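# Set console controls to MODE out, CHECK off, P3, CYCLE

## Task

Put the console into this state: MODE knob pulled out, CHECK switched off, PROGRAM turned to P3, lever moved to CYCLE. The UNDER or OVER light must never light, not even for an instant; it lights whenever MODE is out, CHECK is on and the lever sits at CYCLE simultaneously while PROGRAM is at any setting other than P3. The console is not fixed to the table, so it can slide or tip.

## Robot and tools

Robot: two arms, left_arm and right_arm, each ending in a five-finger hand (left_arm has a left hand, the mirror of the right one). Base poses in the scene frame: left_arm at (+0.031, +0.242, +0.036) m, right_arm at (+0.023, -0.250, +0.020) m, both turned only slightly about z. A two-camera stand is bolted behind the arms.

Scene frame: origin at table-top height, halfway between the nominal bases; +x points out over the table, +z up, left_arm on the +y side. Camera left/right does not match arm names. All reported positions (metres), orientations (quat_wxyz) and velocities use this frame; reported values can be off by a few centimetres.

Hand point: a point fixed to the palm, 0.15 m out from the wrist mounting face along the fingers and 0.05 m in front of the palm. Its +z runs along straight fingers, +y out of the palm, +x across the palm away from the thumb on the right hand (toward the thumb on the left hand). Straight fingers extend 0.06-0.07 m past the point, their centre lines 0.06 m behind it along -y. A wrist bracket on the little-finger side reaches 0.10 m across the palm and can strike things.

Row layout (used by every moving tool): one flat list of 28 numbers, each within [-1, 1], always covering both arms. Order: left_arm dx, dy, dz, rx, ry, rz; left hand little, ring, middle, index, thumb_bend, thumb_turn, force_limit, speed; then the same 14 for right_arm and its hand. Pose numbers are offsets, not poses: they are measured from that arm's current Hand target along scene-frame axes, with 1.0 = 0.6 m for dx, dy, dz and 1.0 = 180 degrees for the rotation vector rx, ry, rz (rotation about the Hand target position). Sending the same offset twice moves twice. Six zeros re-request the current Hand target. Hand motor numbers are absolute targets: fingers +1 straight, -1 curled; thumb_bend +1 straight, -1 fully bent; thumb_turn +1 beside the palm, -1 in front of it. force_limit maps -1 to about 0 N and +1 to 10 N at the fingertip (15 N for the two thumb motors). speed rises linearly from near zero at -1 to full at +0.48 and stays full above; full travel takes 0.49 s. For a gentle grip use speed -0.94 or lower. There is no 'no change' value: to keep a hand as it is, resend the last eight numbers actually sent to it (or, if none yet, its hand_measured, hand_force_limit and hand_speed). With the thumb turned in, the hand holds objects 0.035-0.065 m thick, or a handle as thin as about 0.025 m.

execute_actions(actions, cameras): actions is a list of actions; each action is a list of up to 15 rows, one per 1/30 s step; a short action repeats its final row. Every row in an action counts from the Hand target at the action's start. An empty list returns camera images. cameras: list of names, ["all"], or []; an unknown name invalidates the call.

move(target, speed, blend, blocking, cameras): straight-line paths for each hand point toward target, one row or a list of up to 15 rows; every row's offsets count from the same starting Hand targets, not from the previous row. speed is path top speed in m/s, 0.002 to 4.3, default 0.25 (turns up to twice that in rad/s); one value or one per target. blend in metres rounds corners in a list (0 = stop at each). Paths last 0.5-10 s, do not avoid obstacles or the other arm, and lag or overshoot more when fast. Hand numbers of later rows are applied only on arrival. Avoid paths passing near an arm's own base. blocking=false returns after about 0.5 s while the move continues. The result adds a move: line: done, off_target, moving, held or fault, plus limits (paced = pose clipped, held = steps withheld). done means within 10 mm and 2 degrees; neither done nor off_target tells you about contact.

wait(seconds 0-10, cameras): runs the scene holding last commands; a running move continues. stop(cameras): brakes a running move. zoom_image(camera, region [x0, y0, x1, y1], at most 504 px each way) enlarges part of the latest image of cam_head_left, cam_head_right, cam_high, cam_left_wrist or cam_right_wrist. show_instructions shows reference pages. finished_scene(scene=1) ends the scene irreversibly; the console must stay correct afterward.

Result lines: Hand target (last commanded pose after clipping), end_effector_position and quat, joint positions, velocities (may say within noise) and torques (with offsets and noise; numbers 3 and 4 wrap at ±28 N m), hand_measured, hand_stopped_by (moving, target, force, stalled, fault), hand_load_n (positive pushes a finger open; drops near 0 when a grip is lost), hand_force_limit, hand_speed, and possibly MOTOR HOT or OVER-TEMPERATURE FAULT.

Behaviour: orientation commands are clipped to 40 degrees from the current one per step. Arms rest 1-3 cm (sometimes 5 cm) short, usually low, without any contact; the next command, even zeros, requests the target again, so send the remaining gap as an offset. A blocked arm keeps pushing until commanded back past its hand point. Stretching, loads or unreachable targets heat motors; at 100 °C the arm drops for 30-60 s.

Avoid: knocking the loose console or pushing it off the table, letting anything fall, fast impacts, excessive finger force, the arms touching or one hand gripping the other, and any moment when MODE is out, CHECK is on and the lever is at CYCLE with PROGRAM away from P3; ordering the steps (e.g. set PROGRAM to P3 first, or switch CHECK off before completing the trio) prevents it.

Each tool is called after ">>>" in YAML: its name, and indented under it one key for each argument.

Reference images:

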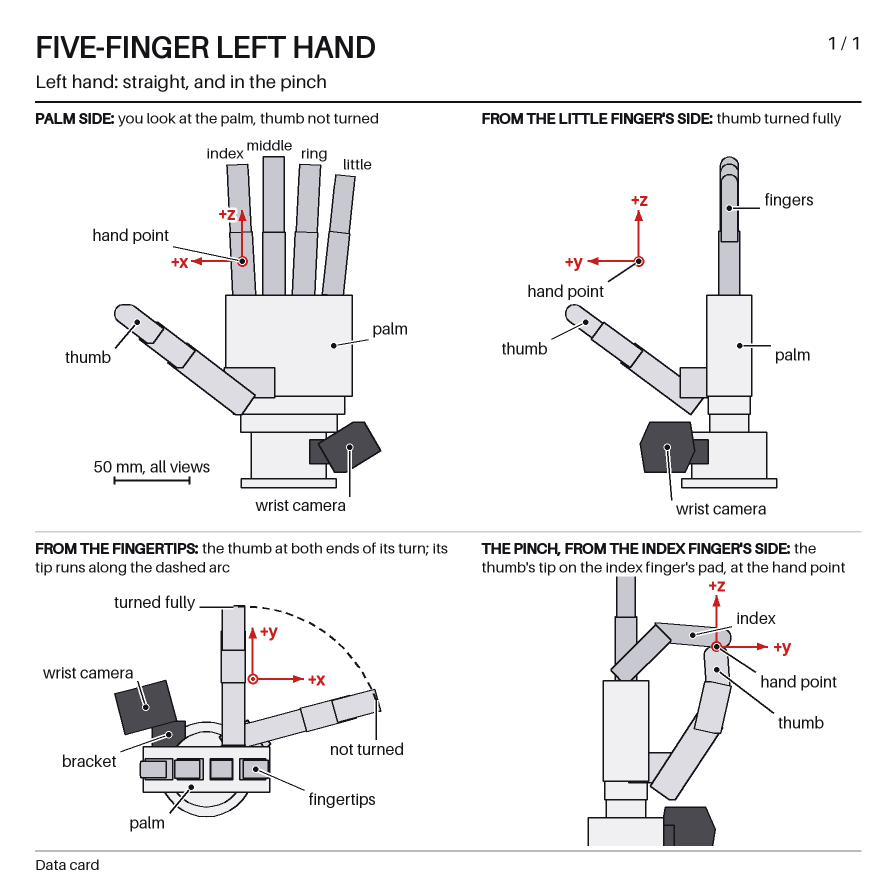

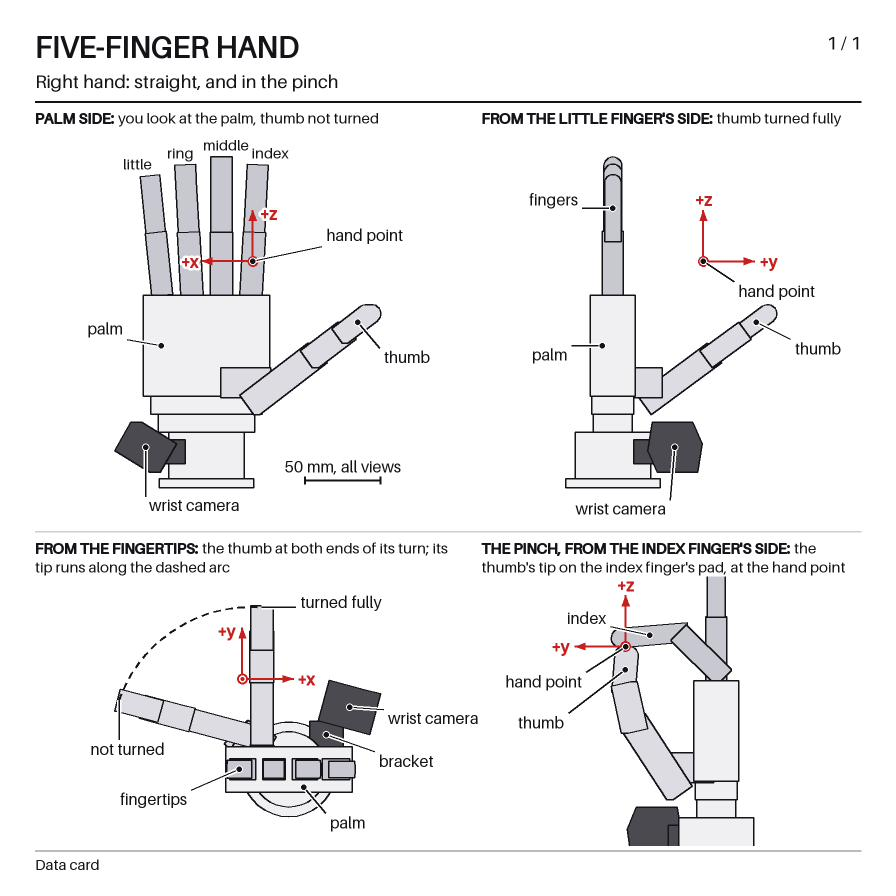

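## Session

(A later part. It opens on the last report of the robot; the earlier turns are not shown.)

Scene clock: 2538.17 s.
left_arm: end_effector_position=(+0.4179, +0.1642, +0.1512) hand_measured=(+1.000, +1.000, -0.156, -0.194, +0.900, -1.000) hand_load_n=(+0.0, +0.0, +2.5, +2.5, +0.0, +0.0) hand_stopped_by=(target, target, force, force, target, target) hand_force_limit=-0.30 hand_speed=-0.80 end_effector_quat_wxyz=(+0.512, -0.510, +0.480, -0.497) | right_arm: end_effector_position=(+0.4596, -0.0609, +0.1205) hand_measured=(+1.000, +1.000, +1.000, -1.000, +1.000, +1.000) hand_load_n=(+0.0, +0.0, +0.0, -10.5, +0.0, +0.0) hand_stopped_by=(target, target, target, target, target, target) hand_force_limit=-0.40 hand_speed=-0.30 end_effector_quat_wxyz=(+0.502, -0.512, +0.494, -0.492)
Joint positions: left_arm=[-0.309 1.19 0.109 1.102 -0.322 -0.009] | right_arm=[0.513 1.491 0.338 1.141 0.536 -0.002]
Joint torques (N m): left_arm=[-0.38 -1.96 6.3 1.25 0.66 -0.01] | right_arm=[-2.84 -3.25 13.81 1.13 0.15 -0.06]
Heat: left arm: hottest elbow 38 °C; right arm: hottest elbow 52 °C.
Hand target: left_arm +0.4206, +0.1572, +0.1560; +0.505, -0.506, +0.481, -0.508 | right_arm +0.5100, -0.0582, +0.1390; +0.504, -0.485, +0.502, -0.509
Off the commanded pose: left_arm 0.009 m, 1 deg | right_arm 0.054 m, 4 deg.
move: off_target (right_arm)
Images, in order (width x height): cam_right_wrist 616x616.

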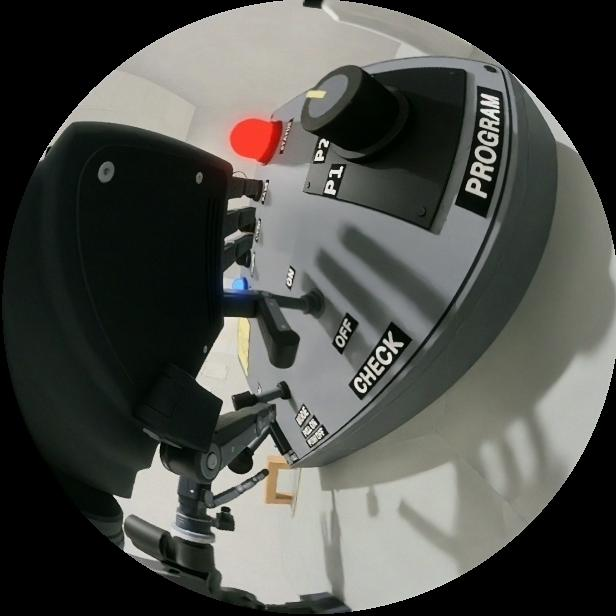

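>>> move:
  target:
    - [0,0,0,0,0,0,1,1,-0.4,-0.4,0.9,-1,-0.3,-0.8,-0.08,0,-0.03,0,0,0,1,1,1,-1,1,1,-0.4,-0.3]
    - [0,0,0,0,0,0,1,1,-0.4,-0.4,0.9,-1,-0.3,-0.8,-0.15,0,-0.03,0,0,0,1,1,1,-1,1,1,-0.4,-0.3]
  speed: 0.06
  cameras: ["cam_right_wrist", "cam_high", "cam_left_wrist", "cam_head_left"]

>>> zoom_image:
  camera: "cam_high"
  region: [180, 170, 480, 330]

>>> zoom_image:
  camera: "cam_right_wrist"
  region: [220, 60, 480, 320]

Scene clock: 2599.53 s.
left_arm: end_effector_position=(+0.4179, +0.1642, +0.1512) hand_measured=(+1.000, +1.000, -0.156, -0.194, +0.900, -1.000) hand_load_n=(+0.0, +0.0, +2.5, +2.0, +0.0, +0.0) hand_stopped_by=(target, target, force, force, target, target) hand_force_limit=-0.30 hand_speed=-0.80 end_effector_quat_wxyz=(+0.512, -0.510, +0.480, -0.497) | right_arm: end_effector_position=(+0.4218, -0.0625, +0.1108) hand_measured=(+1.000, +1.000, +1.000, -1.000, +1.000, +1.000) hand_load_n=(+0.0, +0.0, +0.0, +0.0, +0.0, -0.5) hand_stopped_by=(target, target, target, target, target, target) hand_force_limit=-0.40 hand_speed=-0.30 end_effector_quat_wxyz=(+0.492, -0.493, +0.507, -0.508)
Joint positions: left_arm=[-0.309 1.19 0.109 1.102 -0.322 -0.009] | right_arm=[0.626 1.504 0.26 1.244 0.707 -0.002]
Joint torques (N m): left_arm=[-0.26 -2.67 6.53 0.92 0.63 -0.04] | right_arm=[1.73 -6.48 4.16 2.97 0.17 -0.11]
Heat: left arm: hottest elbow 36 °C; right arm: hottest elbow 57 °C.
Hand target: left_arm +0.4206, +0.1572, +0.1560; +0.505, -0.506, +0.481, -0.508 | right_arm +0.4201, -0.0583, +0.1211; +0.504, -0.485, +0.502, -0.509
Off the commanded pose: left_arm 0.009 m, 1 deg | right_arm 0.011 m, 2 deg.
move: off_target (right_arm)
Images, in order (width x height): cam_head_left 672x504, cam_high 672x504, cam_left_wrist 616x616, cam_right_wrist 616x616.

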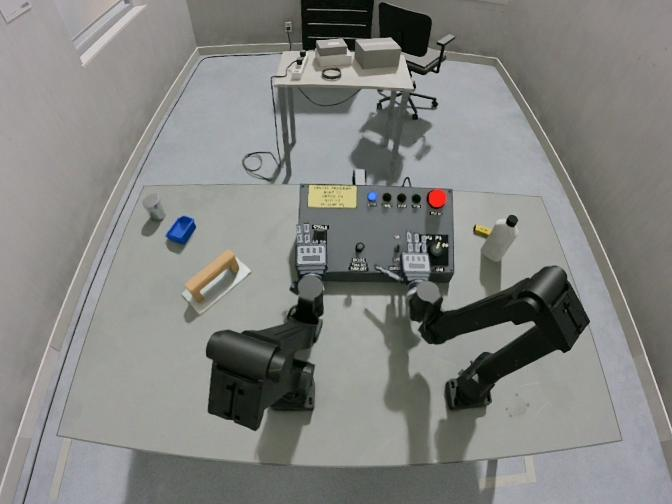

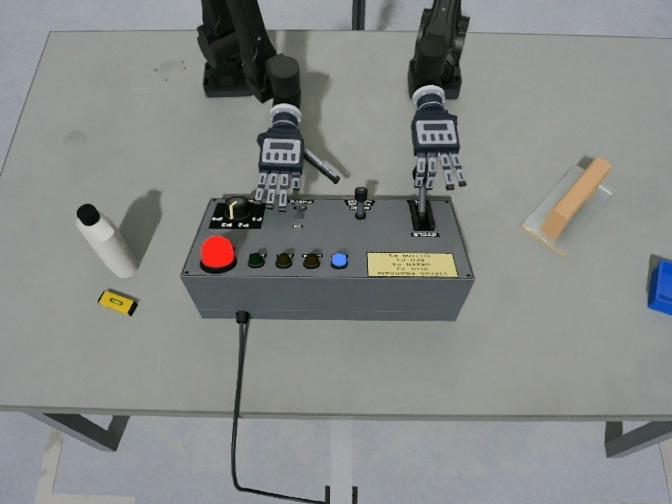

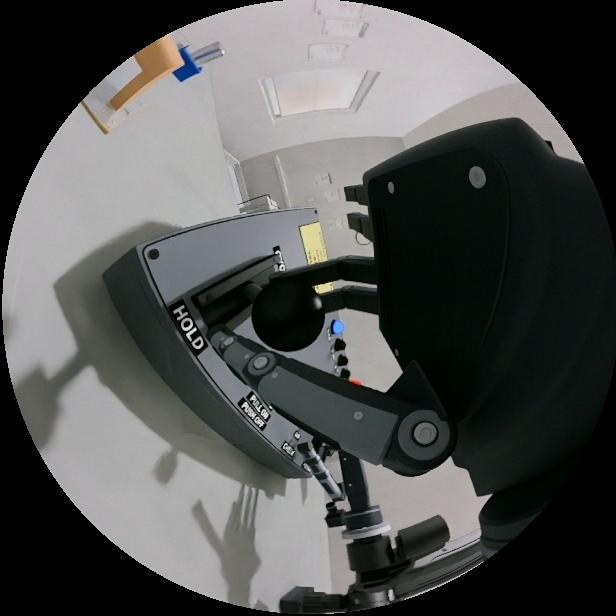

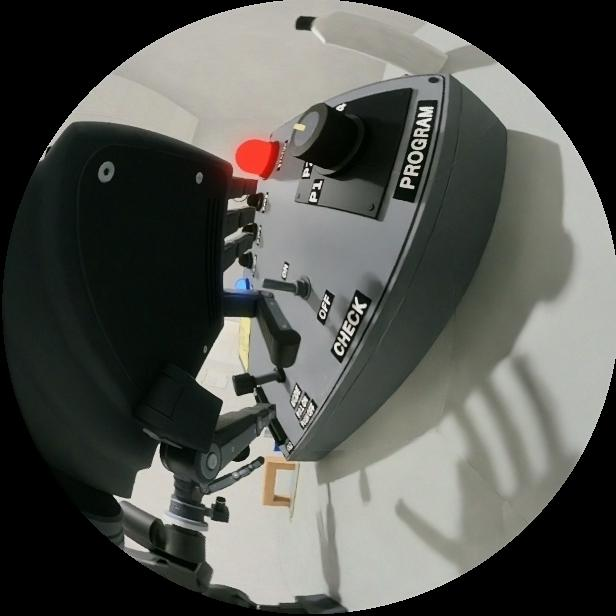

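Scaled by 1.680.

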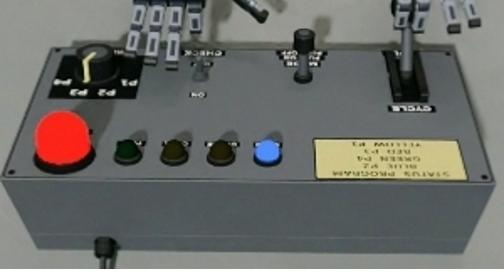

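Scaled by 1.938 from the camera's 616x616 image, which has a finer 880x880 frame.

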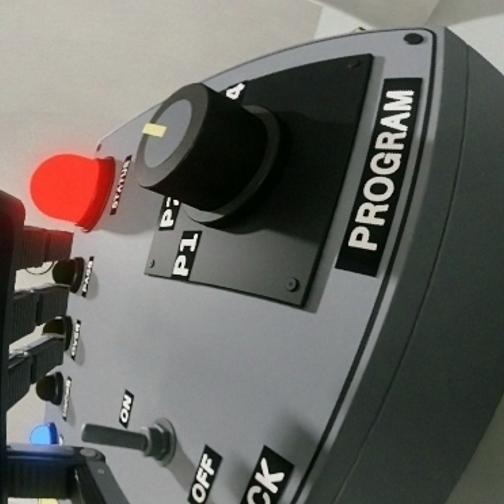

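>>> move:
  target:
    - [0,0,0,0,0,0,1,1,-0.4,-0.4,0.9,-1,-0.3,-0.8,-0.03,0,0.04,0,0,0,1,1,1,-1,1,1,-0.4,-0.3]
    - [0,0,0,0,0,0,1,1,-0.4,-0.4,0.9,-1,-0.3,-0.8,-0.03,0.002,0.13,0,0,0,1,1,1,0.3,1,1,-0.4,-0.3]
    - [0,0,0,0,0,0,1,1,-0.4,-0.4,0.9,-1,-0.3,-0.8,0.065,0.003,0.13,0,0,0,1,1,1,0.3,1,1,-0.4,-0.3]
  speed: 0.1
  blend: [0.02, 0, 0]
  cameras: ["cam_right_wrist", "cam_high"]

>>> zoom_image:
  camera: "cam_right_wrist"
  region: [200, 200, 400, 400]

>>> zoom_image:
  camera: "cam_high"
  region: [230, 130, 370, 270]

Scene clock: 2615.60 s.
left_arm: end_effector_position=(+0.4179, +0.1642, +0.1512) hand_measured=(+1.000, +1.000, -0.156, -0.194, +0.900, -1.000) hand_load_n=(+0.0, +0.0, +2.0, +2.0, +0.0, +0.0) hand_stopped_by=(target, target, force, force, target, target) hand_force_limit=-0.30 hand_speed=-0.80 end_effector_quat_wxyz=(+0.512, -0.510, +0.480, -0.497) | right_arm: end_effector_position=(+0.4424, -0.0628, +0.1777) hand_measured=(+1.000, +1.000, +1.000, +0.300, +1.000, +1.000) hand_load_n=(+0.0, +0.0, +0.0, +0.0, +0.0, -0.5) hand_stopped_by=(target, target, target, target, target, target) hand_force_limit=-0.40 hand_speed=-0.30 end_effector_quat_wxyz=(+0.486, -0.508, +0.500, -0.506)
Joint positions: left_arm=[-0.309 1.19 0.109 1.102 -0.322 -0.009] | right_arm=[0.57 1.202 0.36 0.823 0.634 -0.017]
Joint torques (N m): left_arm=[-0.09 -3.08 6.3 1.32 0.6 0] | right_arm=[-0.21 -3.9 10.63 3 -0.09 0.06]
Heat: left arm: hottest elbow 36 °C; right arm: hottest elbow 53 °C.
Hand target: left_arm +0.4206, +0.1572, +0.1560; +0.505, -0.506, +0.481, -0.508 | right_arm +0.4591, -0.0564, +0.1992; +0.504, -0.485, +0.502, -0.509
Off the commanded pose: left_arm 0.009 m, 1 deg | right_arm 0.028 m, 3 deg.
move: off_target (right_arm); blend cut to 0.0151 m at target 1; target 2's new numbers were sent with right_arm's hand 0.028 m and 3 deg from that target
Images, in order (width x height): cam_high 672x504, cam_right_wrist 616x616.

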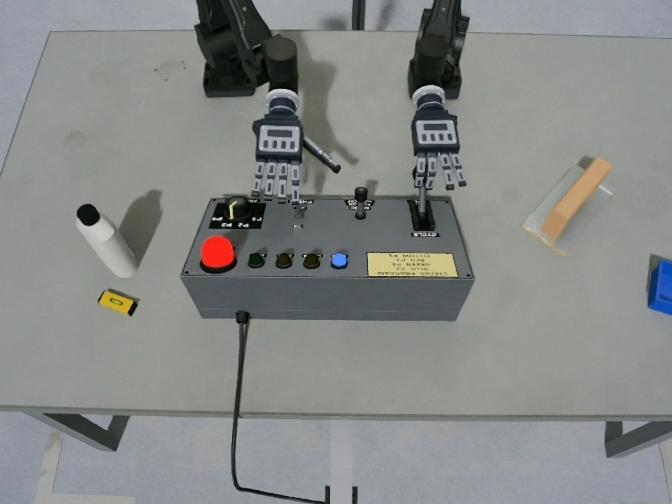

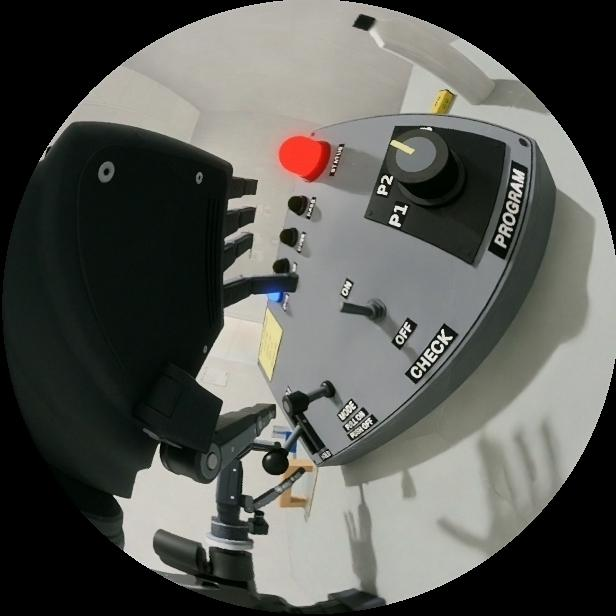

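Scaled by 2.520 from the camera's 616x616 image, which has a finer 880x880 frame.

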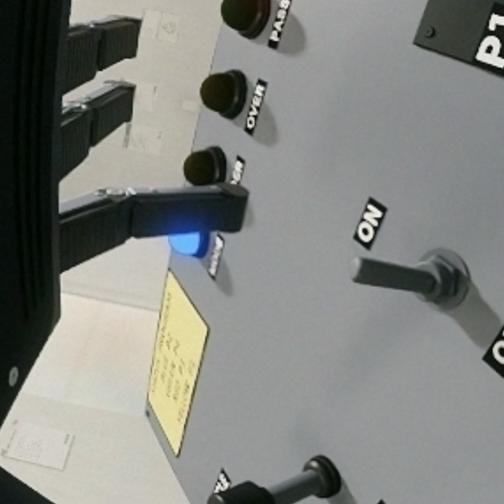

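Scaled by 3.600.

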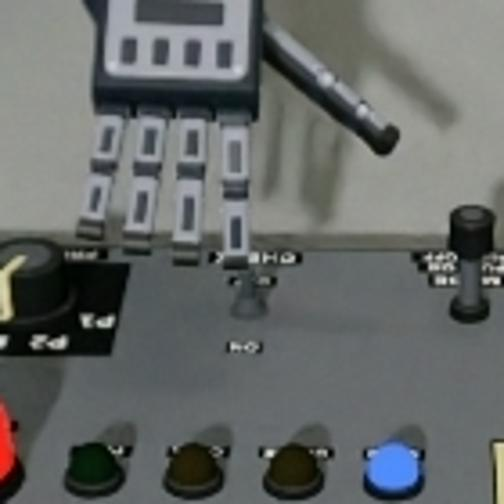

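>>> move:
  target:
    - [0,0,0,0,0,0,1,1,-0.4,-0.4,0.9,-1,-0.3,-0.8,0.015,0.005,0,0,0,0,1,1,1,0.3,1,1,-0.4,-0.3]
    - [0,0,0,0,0,0,1,1,-0.4,-0.4,0.9,-1,-0.3,-0.8,0.015,0.005,-0.085,0,0,0,1,1,1,0.3,1,1,-0.4,-0.3]
  speed: 0.08
  cameras: ["cam_right_wrist", "cam_high"]

>>> zoom_image:
  camera: "cam_right_wrist"
  region: [200, 200, 400, 400]

>>> zoom_image:
  camera: "cam_high"
  region: [230, 130, 370, 270]

Scene clock: 2635.93 s.
left_arm: end_effector_position=(+0.4179, +0.1642, +0.1512) hand_measured=(+1.000, +1.000, -0.156, -0.194, +0.900, -1.000) hand_load_n=(+0.0, +0.0, +2.0, +2.0, +0.5, +0.0) hand_stopped_by=(target, target, force, force, target, target) hand_force_limit=-0.30 hand_speed=-0.80 end_effector_quat_wxyz=(+0.512, -0.510, +0.480, -0.497) | right_arm: end_effector_position=(+0.4655, -0.0494, +0.1495) hand_measured=(+1.000, +1.000, +1.000, +0.300, +1.000, +1.000) hand_load_n=(+0.0, -0.5, +0.0, -0.5, +0.0, -0.5) hand_stopped_by=(target, target, target, target, target, target) hand_force_limit=-0.40 hand_speed=-0.30 end_effector_quat_wxyz=(+0.503, -0.491, +0.499, -0.508)
Joint positions: left_arm=[-0.309 1.19 0.109 1.102 -0.322 -0.009] | right_arm=[0.561 1.431 0.382 1.074 0.624 -0.012]
Joint torques (N m): left_arm=[0.44 -3.02 6.41 1.13 0.62 -0.06] | right_arm=[-0.56 -4.84 5.65 3.07 -0.06 0.03]
Heat: left arm: hottest elbow 36 °C; right arm: hottest elbow 52 °C.
Hand target: left_arm +0.4206, +0.1572, +0.1560; +0.505, -0.506, +0.481, -0.508 | right_arm +0.4680, -0.0534, +0.1481; +0.504, -0.485, +0.502, -0.509
Off the commanded pose: left_arm 0.009 m, 1 deg | right_arm 0.005 m, 1 deg.
move: done
Images, in order (width x height): cam_high 672x504, cam_right_wrist 616x616.

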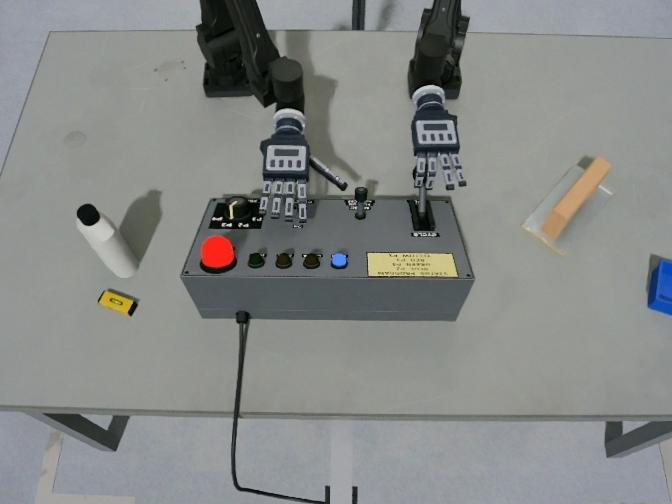

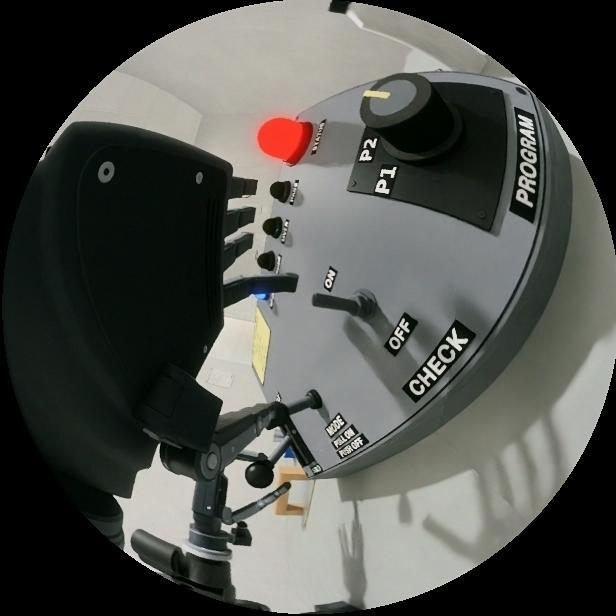

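Scaled by 2.520 from the camera's 616x616 image, which has a finer 880x880 frame.

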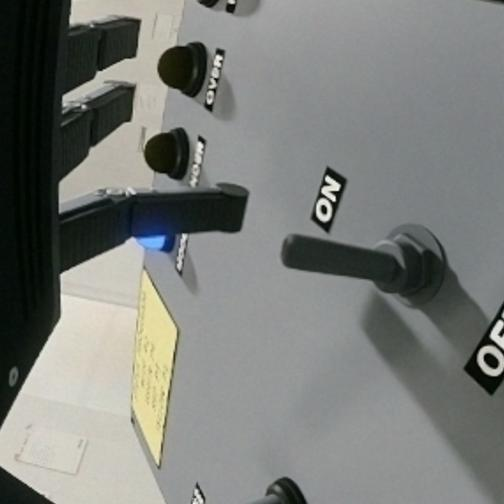

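Scaled by 3.600.

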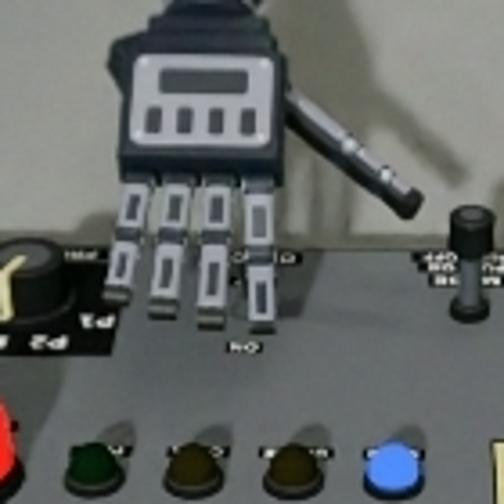

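>>> move:
  target:
    - [0,0,0,0,0,0,1,1,-0.4,-0.4,0.9,-1,-0.3,-0.8,-0.025,-0.014,0,0,0,0,1,1,1,0.3,1,1,-0.4,-0.3]
    - [0,0,0,0,0,0,1,1,-0.4,-0.4,0.9,-1,-0.3,-0.8,-0.025,-0.014,-0.03,0,0,0,1,1,1,0.3,1,1,-0.4,-0.3]
  speed: 0.06
  cameras: ["cam_right_wrist", "cam_high"]

>>> zoom_image:
  camera: "cam_right_wrist"
  region: [220, 220, 360, 360]

>>> zoom_image:
  camera: "cam_high"
  region: [230, 130, 370, 270]

Scene clock: 2650.10 s.
left_arm: end_effector_position=(+0.4179, +0.1642, +0.1512) hand_measured=(+1.000, +1.000, -0.156, -0.194, +0.900, -1.000) hand_load_n=(+0.0, +0.0, +2.0, +2.0, +0.0, +0.0) hand_stopped_by=(target, target, force, force, target, target) hand_force_limit=-0.30 hand_speed=-0.80 end_effector_quat_wxyz=(+0.512, -0.510, +0.480, -0.497) | right_arm: end_effector_position=(+0.4512, -0.0596, +0.1299) hand_measured=(+1.000, +1.000, +1.000, +0.300, +1.000, +1.000) hand_load_n=(+0.0, +0.0, +0.0, +0.0, +0.0, -0.5) hand_stopped_by=(target, target, target, target, target, target) hand_force_limit=-0.40 hand_speed=-0.30 end_effector_quat_wxyz=(+0.501, -0.492, +0.499, -0.508)
Joint positions: left_arm=[-0.309 1.19 0.109 1.102 -0.322 -0.009] | right_arm=[0.561 1.477 0.326 1.174 0.625 -0.012]
Joint torques (N m): left_arm=[-0.44 -2.43 6.27 1.26 0.67 0] | right_arm=[0.15 -5.01 4.98 3.04 0.11 0.02]
Heat: left arm: hottest elbow 35 °C; right arm: hottest elbow 49 °C.
Hand target: left_arm +0.4206, +0.1572, +0.1560; +0.505, -0.506, +0.481, -0.508 | right_arm +0.4531, -0.0618, +0.1301; +0.504, -0.485, +0.502, -0.509
Off the commanded pose: left_arm 0.009 m, 1 deg | right_arm 0.003 m, 1 deg.
move: done
Images, in order (width x height): cam_high 672x504, cam_right_wrist 616x616.

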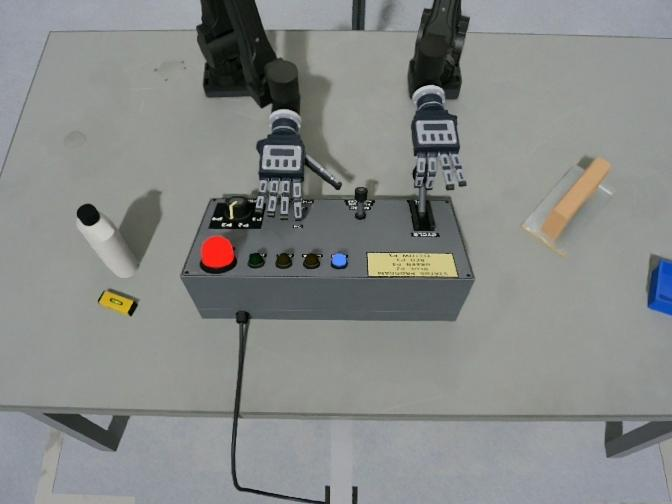

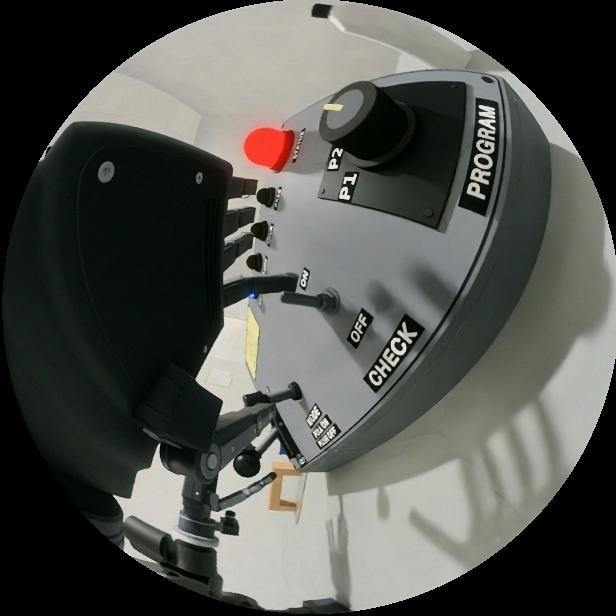

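Scaled by 3.600 from the camera's 616x616 image, which has a finer 880x880 frame.

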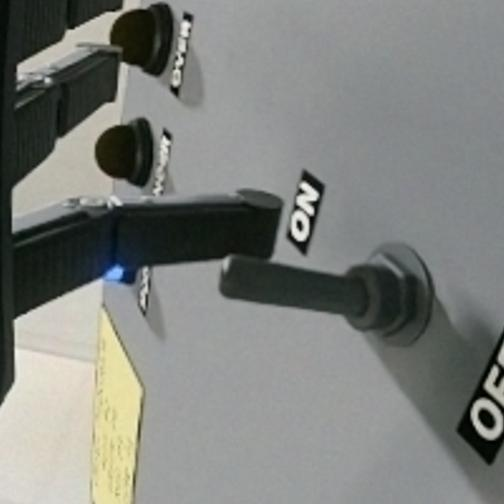

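Scaled by 3.600.

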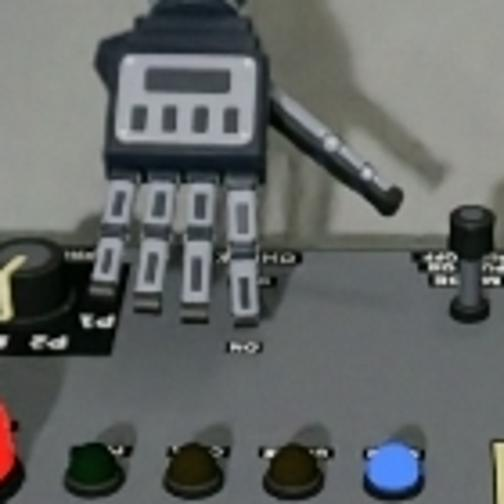

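>>> move:
  target: [0,0,0,0,0,0,1,1,-0.4,-0.4,0.9,-1,-0.3,-0.8,0,0.003,-0.0185,0,0,0,1,1,1,0.3,1,1,-0.4,-0.3]
  speed: 0.06
  cameras: ["cam_right_wrist"]

>>> zoom_image:
  camera: "cam_right_wrist"
  region: [220, 220, 360, 360]

Scene clock: 2660.03 s.
left_arm: end_effector_position=(+0.4179, +0.1642, +0.1512) hand_measured=(+1.000, +1.000, -0.156, -0.194, +0.900, -1.000) hand_load_n=(+0.0, -0.5, +2.5, +2.0, +0.0, +0.0) hand_stopped_by=(target, target, force, force, target, target) hand_force_limit=-0.30 hand_speed=-0.80 end_effector_quat_wxyz=(+0.512, -0.510, +0.480, -0.497) | right_arm: end_effector_position=(+0.4527, -0.0593, +0.1199) hand_measured=(+1.000, +1.000, +1.000, +0.300, +1.000, +1.000) hand_load_n=(+0.0, -0.5, +0.0, +0.0, +0.0, -0.5) hand_stopped_by=(target, target, target, target, target, target) hand_force_limit=-0.40 hand_speed=-0.30 end_effector_quat_wxyz=(+0.501, -0.490, +0.500, -0.509)
Joint positions: left_arm=[-0.309 1.19 0.109 1.102 -0.322 -0.009] | right_arm=[0.561 1.533 0.326 1.233 0.629 -0.012]
Joint torques (N m): left_arm=[-0.09 -2.61 6.35 1.14 0.63 0.01] | right_arm=[0.5 -5.3 4.52 3 0.16 0.03]
Heat: left arm: hottest elbow 35 °C; right arm: hottest elbow 47 °C.
Hand target: left_arm +0.4206, +0.1572, +0.1560; +0.505, -0.506, +0.481, -0.508 | right_arm +0.4531, -0.0600, +0.1191; +0.504, -0.485, +0.502, -0.509
Off the commanded pose: left_arm 0.009 m, 1 deg | right_arm 0.001 m, 1 deg.
move: done
Images, in order (width x height): cam_right_wrist 616x616.

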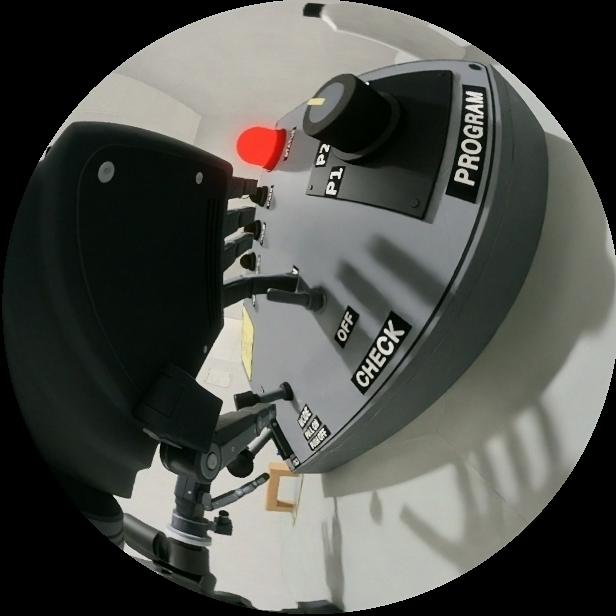

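Scaled by 3.600 from the camera's 616x616 image, which has a finer 880x880 frame.

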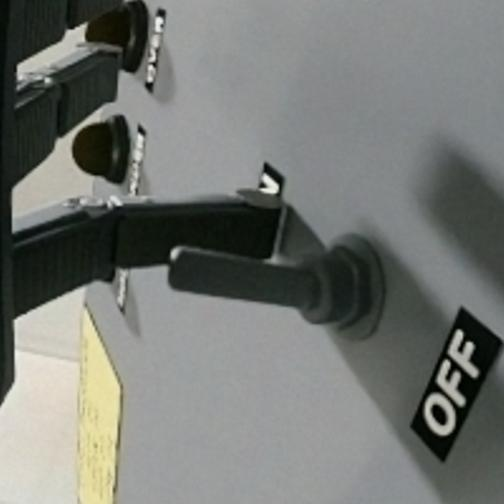

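>>> move:
  target: [0,0,0,0,0,0,1,1,-0.4,-0.4,0.9,-1,-0.3,-0.8,-0.035,0,0.0,0,0,0,1,1,1,0.3,1,1,-0.4,-0.3]
  speed: 0.06
  cameras: ["cam_right_wrist"]

>>> zoom_image:
  camera: "cam_right_wrist"
  region: [220, 220, 360, 360]

Scene clock: 2667.57 s.
left_arm: end_effector_position=(+0.4179, +0.1642, +0.1512) hand_measured=(+1.000, +1.000, -0.156, -0.194, +0.900, -1.000) hand_load_n=(+0.0, +0.0, +2.0, +2.0, +0.0, +0.0) hand_stopped_by=(target, target, force, force, target, target) hand_force_limit=-0.30 hand_speed=-0.80 end_effector_quat_wxyz=(+0.512, -0.510, +0.480, -0.497) | right_arm: end_effector_position=(+0.4352, -0.0684, +0.1099) hand_measured=(+1.000, +1.000, +1.000, +0.300, +1.000, +1.000) hand_load_n=(+0.0, +0.0, +0.0, +1.0, +0.0, -0.5) hand_stopped_by=(target, target, target, target, target, target) hand_force_limit=-0.40 hand_speed=-0.30 end_effector_quat_wxyz=(+0.488, -0.491, +0.507, -0.513)
Joint positions: left_arm=[-0.309 1.19 0.109 1.102 -0.322 -0.009] | right_arm=[0.586 1.53 0.281 1.254 0.678 -0.012]
Joint torques (N m): left_arm=[0.32 -2.32 6.34 1.07 0.67 -0.04] | right_arm=[1.85 -6.65 4.1 2.76 -0.01 0.01]
Heat: left arm: hottest elbow 35 °C; right arm: hottest elbow 46 °C.
Hand target: left_arm +0.4206, +0.1572, +0.1560; +0.505, -0.506, +0.481, -0.508 | right_arm +0.4321, -0.0601, +0.1192; +0.504, -0.484, +0.502, -0.509
Off the commanded pose: left_arm 0.009 m, 1 deg | right_arm 0.013 m, 2 deg.
move: off_target (right_arm)
Images, in order (width x height): cam_right_wrist 616x616.

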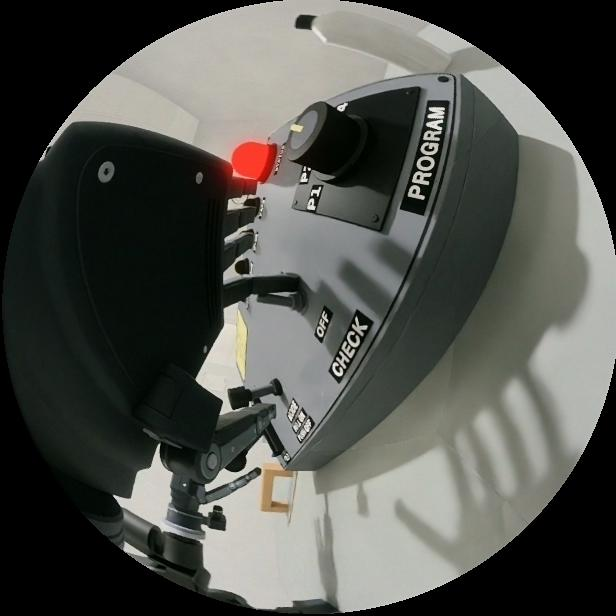

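Scaled by 3.600 from the camera's 616x616 image, which has a finer 880x880 frame.

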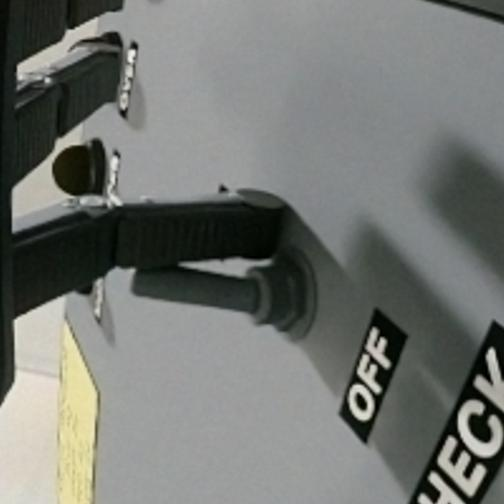

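>>> move:
  target:
    - [0,0,0,0,0,0,1,1,-0.4,-0.4,0.9,-1,-0.3,-0.8,0.025,0.008,0.008,0,0,0,1,1,1,0.3,1,1,-0.4,-0.3]
    - [0,0,0,0,0,0,1,1,-0.4,-0.4,0.9,-1,-0.3,-0.8,0.025,0.02,0.012,0,0,0,1,1,1,0.3,1,1,-0.4,-0.3]
  speed: 0.06
  cameras: ["cam_right_wrist", "cam_high"]

>>> zoom_image:
  camera: "cam_right_wrist"
  region: [220, 220, 360, 360]

>>> zoom_image:
  camera: "cam_high"
  region: [230, 130, 370, 270]

Scene clock: 2678.07 s.
left_arm: end_effector_position=(+0.4179, +0.1642, +0.1512) hand_measured=(+1.000, +1.000, -0.156, -0.194, +0.900, -1.000) hand_load_n=(+0.0, +0.0, +2.0, +2.0, +0.5, -0.5) hand_stopped_by=(target, target, force, force, target, target) hand_force_limit=-0.30 hand_speed=-0.80 end_effector_quat_wxyz=(+0.512, -0.510, +0.480, -0.497) | right_arm: end_effector_position=(+0.4383, -0.0676, +0.1116) hand_measured=(+1.000, +1.000, +1.000, +0.300, +1.000, +1.000) hand_load_n=(+0.0, +0.0, +0.0, -1.0, +0.0, -0.5) hand_stopped_by=(target, target, target, target, target, target) hand_force_limit=-0.40 hand_speed=-0.30 end_effector_quat_wxyz=(+0.485, -0.490, +0.509, -0.515)
Joint positions: left_arm=[-0.309 1.19 0.109 1.102 -0.322 -0.009] | right_arm=[0.586 1.523 0.292 1.234 0.686 -0.012]
Joint torques (N m): left_arm=[-0.38 -2.78 6.56 1.35 0.6 0.03] | right_arm=[2.37 -6.3 7.38 1.43 -0.21 0]
Heat: left arm: hottest elbow 35 °C; right arm: hottest elbow 45 °C.
Hand target: left_arm +0.4206, +0.1572, +0.1560; +0.505, -0.506, +0.481, -0.508 | right_arm +0.4470, -0.0481, +0.1263; +0.504, -0.485, +0.502, -0.509
Off the commanded pose: left_arm 0.009 m, 1 deg | right_arm 0.026 m, 3 deg.
move: off_target (right_arm)
Images, in order (width x height): cam_high 672x504, cam_right_wrist 616x616.

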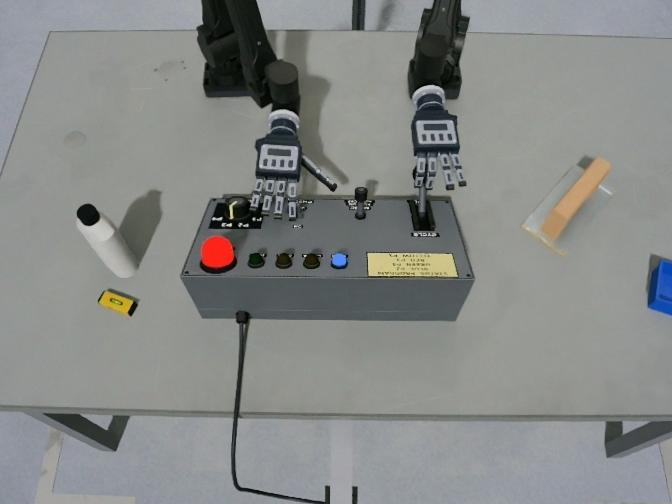

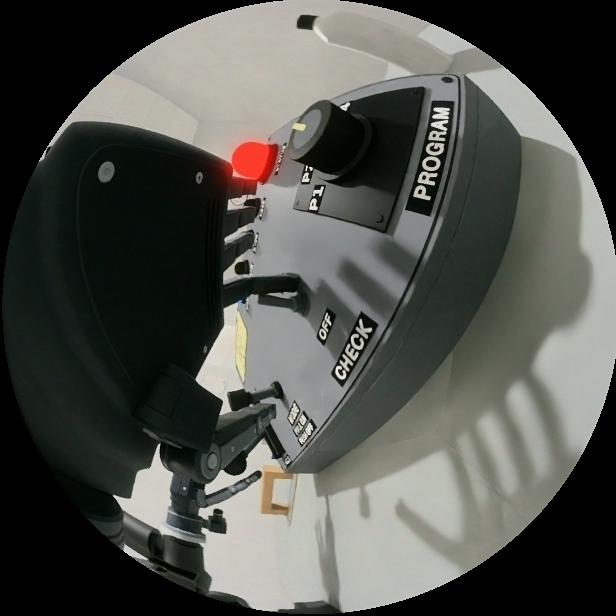

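Scaled by 3.600 from the camera's 616x616 image, which has a finer 880x880 frame.

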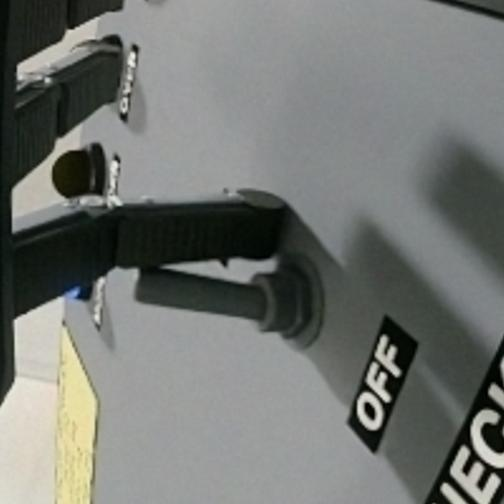

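Scaled by 3.600.

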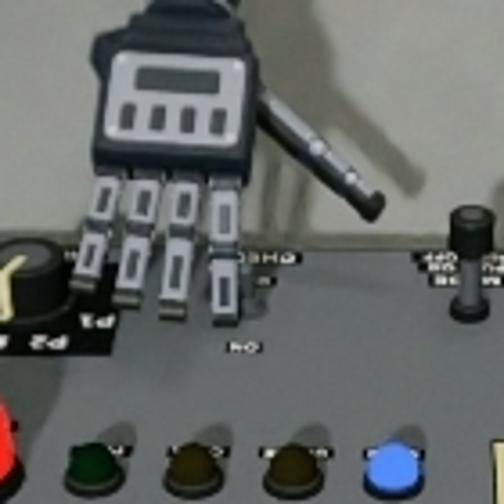

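>>> move:
  target:
    - [0,0,0,0,0,0,1,1,-0.4,-0.4,0.9,-1,-0.3,-0.8,0,-0.03,0.01,0,0,0,1,1,1,0.3,1,1,-0.4,-0.3]
    - [0,0,0,0,0,0,1,1,-0.4,-0.4,0.9,-1,-0.3,-0.8,0.0,-0.03,0.06,0,0,0,1,1,1,0.3,1,1,-0.4,-0.3]
    - [0,0,0,0,0,0,1,1,-0.4,-0.4,0.9,-1,-0.3,-0.8,0.035,-0.005,0.06,0,0,0,1,1,1,0.3,1,1,-0.4,-0.3]
  speed: 0.06
  cameras: ["cam_right_wrist", "cam_high"]

>>> zoom_image:
  camera: "cam_right_wrist"
  region: [220, 220, 360, 360]

>>> zoom_image:
  camera: "cam_high"
  region: [230, 130, 370, 270]

Scene clock: 2691.60 s.
left_arm: end_effector_position=(+0.4179, +0.1642, +0.1512) hand_measured=(+1.000, +1.000, -0.156, -0.194, +0.900, -1.000) hand_load_n=(+0.0, +0.0, +2.0, +2.0, +0.5, +0.0) hand_stopped_by=(target, target, force, force, target, target) hand_force_limit=-0.30 hand_speed=-0.80 end_effector_quat_wxyz=(+0.512, -0.510, +0.480, -0.497) | right_arm: end_effector_position=(+0.4547, -0.0558, +0.1532) hand_measured=(+1.000, +1.000, +1.000, +0.300, +1.000, +1.000) hand_load_n=(+0.0, +0.0, +0.0, +0.0, +0.0, +0.0) hand_stopped_by=(target, target, target, target, target, target) hand_force_limit=-0.40 hand_speed=-0.30 end_effector_quat_wxyz=(+0.499, -0.493, +0.500, -0.508)
Joint positions: left_arm=[-0.309 1.19 0.109 1.102 -0.322 -0.009] | right_arm=[0.565 1.375 0.356 1.036 0.631 -0.012]
Joint torques (N m): left_arm=[-0.15 -2.67 6.42 1.62 0.66 -0.03] | right_arm=[-0.03 -4.42 8.88 1.72 -0.05 0.03]
Heat: left arm: hottest elbow 35 °C; right arm: hottest elbow 44 °C.
Hand target: left_arm +0.4206, +0.1572, +0.1560; +0.505, -0.506, +0.481, -0.508 | right_arm +0.4680, -0.0511, +0.1622; +0.504, -0.485, +0.502, -0.509
Off the commanded pose: left_arm 0.009 m, 1 deg | right_arm 0.017 m, 1 deg.
move: off_target (right_arm)
Images, in order (width x height): cam_high 672x504, cam_right_wrist 616x616.

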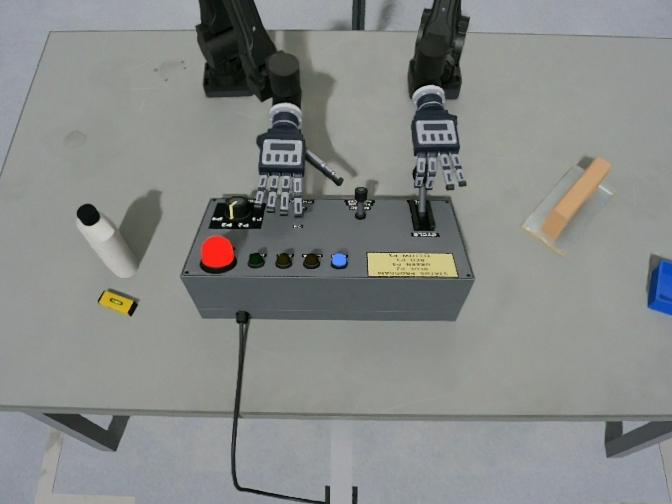

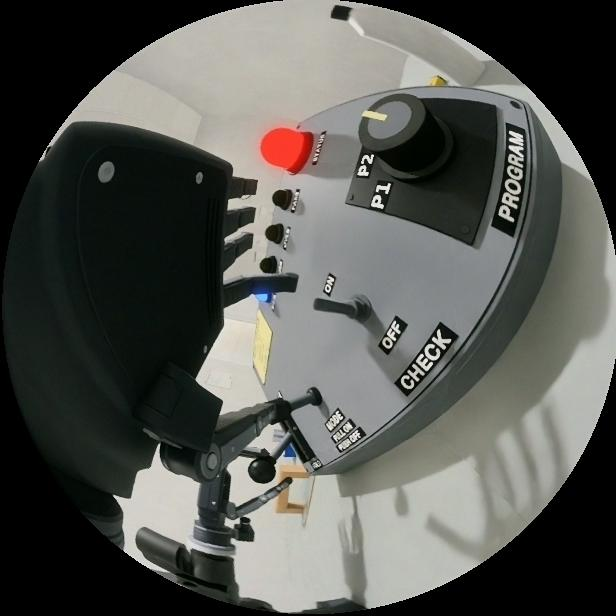

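Scaled by 3.600 from the camera's 616x616 image, which has a finer 880x880 frame.

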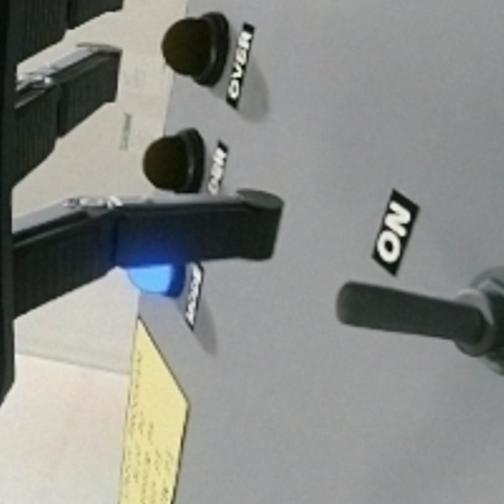

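Scaled by 3.600.

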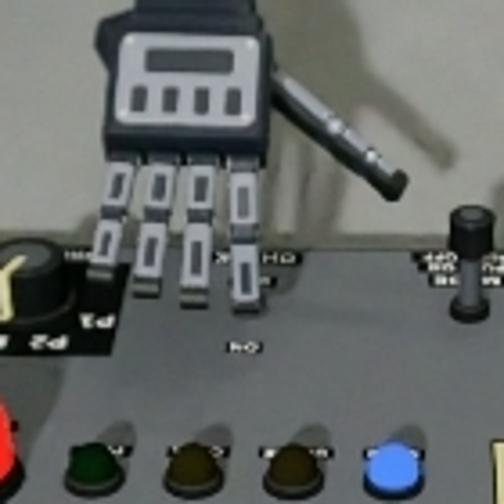

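>>> move:
  target:
    - [0,0,0,0,0,0,1,1,-0.4,-0.4,0.9,-1,-0.3,-0.8,-0.012,0.004,-0.064,0,0,0,1,1,1,0.3,1,1,-0.4,-0.3]
    - [0,0,0,0,0,0,1,1,-0.4,-0.4,0.9,-1,-0.3,-0.8,-0.04,0.012,-0.055,0,0,0,1,1,1,0.3,1,1,-0.4,-0.3]
  speed: 0.06
  cameras: ["cam_right_wrist", "cam_high"]

>>> zoom_image:
  camera: "cam_right_wrist"
  region: [220, 220, 360, 360]

>>> zoom_image:
  camera: "cam_high"
  region: [230, 130, 370, 270]

Scene clock: 2704.53 s.
left_arm: end_effector_position=(+0.4179, +0.1642, +0.1512) hand_measured=(+1.000, +1.000, -0.156, -0.194, +0.900, -1.000) hand_load_n=(+0.0, +0.0, +2.0, +2.0, +0.0, +0.0) hand_stopped_by=(target, target, force, force, target, target) hand_force_limit=-0.30 hand_speed=-0.80 end_effector_quat_wxyz=(+0.512, -0.510, +0.480, -0.497) | right_arm: end_effector_position=(+0.4462, -0.0481, +0.1217) hand_measured=(+1.000, +1.000, +1.000, +0.300, +1.000, +1.000) hand_load_n=(-0.5, +0.0, +0.0, +0.0, +0.0, -0.5) hand_stopped_by=(target, target, target, target, target, target) hand_force_limit=-0.40 hand_speed=-0.30 end_effector_quat_wxyz=(+0.495, -0.490, +0.504, -0.511)
Joint positions: left_arm=[-0.309 1.19 0.109 1.102 -0.322 -0.009] | right_arm=[0.613 1.518 0.335 1.197 0.693 -0.011]
Joint torques (N m): left_arm=[0.03 -2.49 6.49 1.24 0.63 -0.07] | right_arm=[1.38 -7.06 4.63 2.24 0.17 -0.03]
Heat: left arm: hottest elbow 35 °C; right arm: hottest elbow 46 °C.
Hand target: left_arm +0.4206, +0.1572, +0.1560; +0.505, -0.506, +0.481, -0.508 | right_arm +0.4441, -0.0439, +0.1293; +0.504, -0.484, +0.502, -0.509
Off the commanded pose: left_arm 0.009 m, 1 deg | right_arm 0.009 m, 1 deg.
move: done
Images, in order (width x height): cam_high 672x504, cam_right_wrist 616x616.

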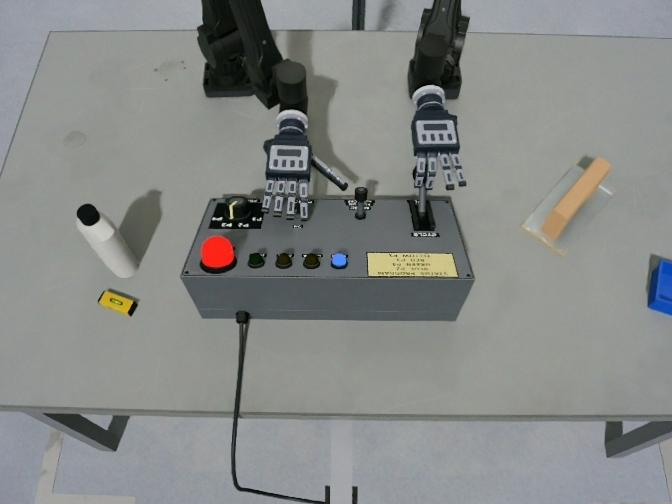

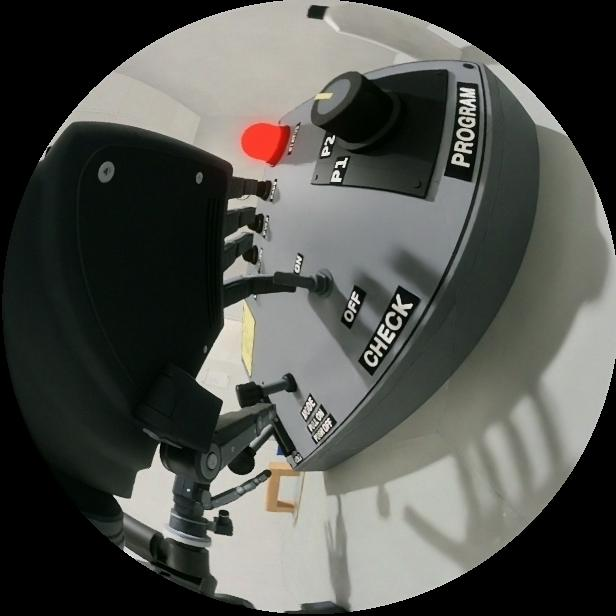

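Scaled by 3.600 from the camera's 616x616 image, which has a finer 880x880 frame.

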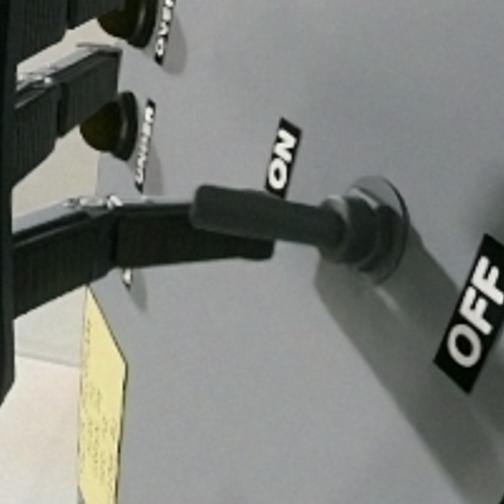

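Scaled by 3.600.

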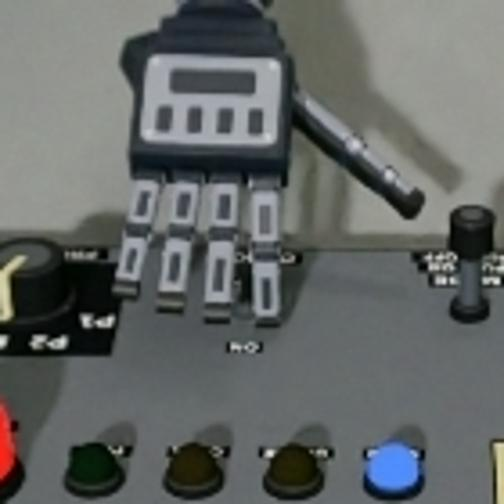

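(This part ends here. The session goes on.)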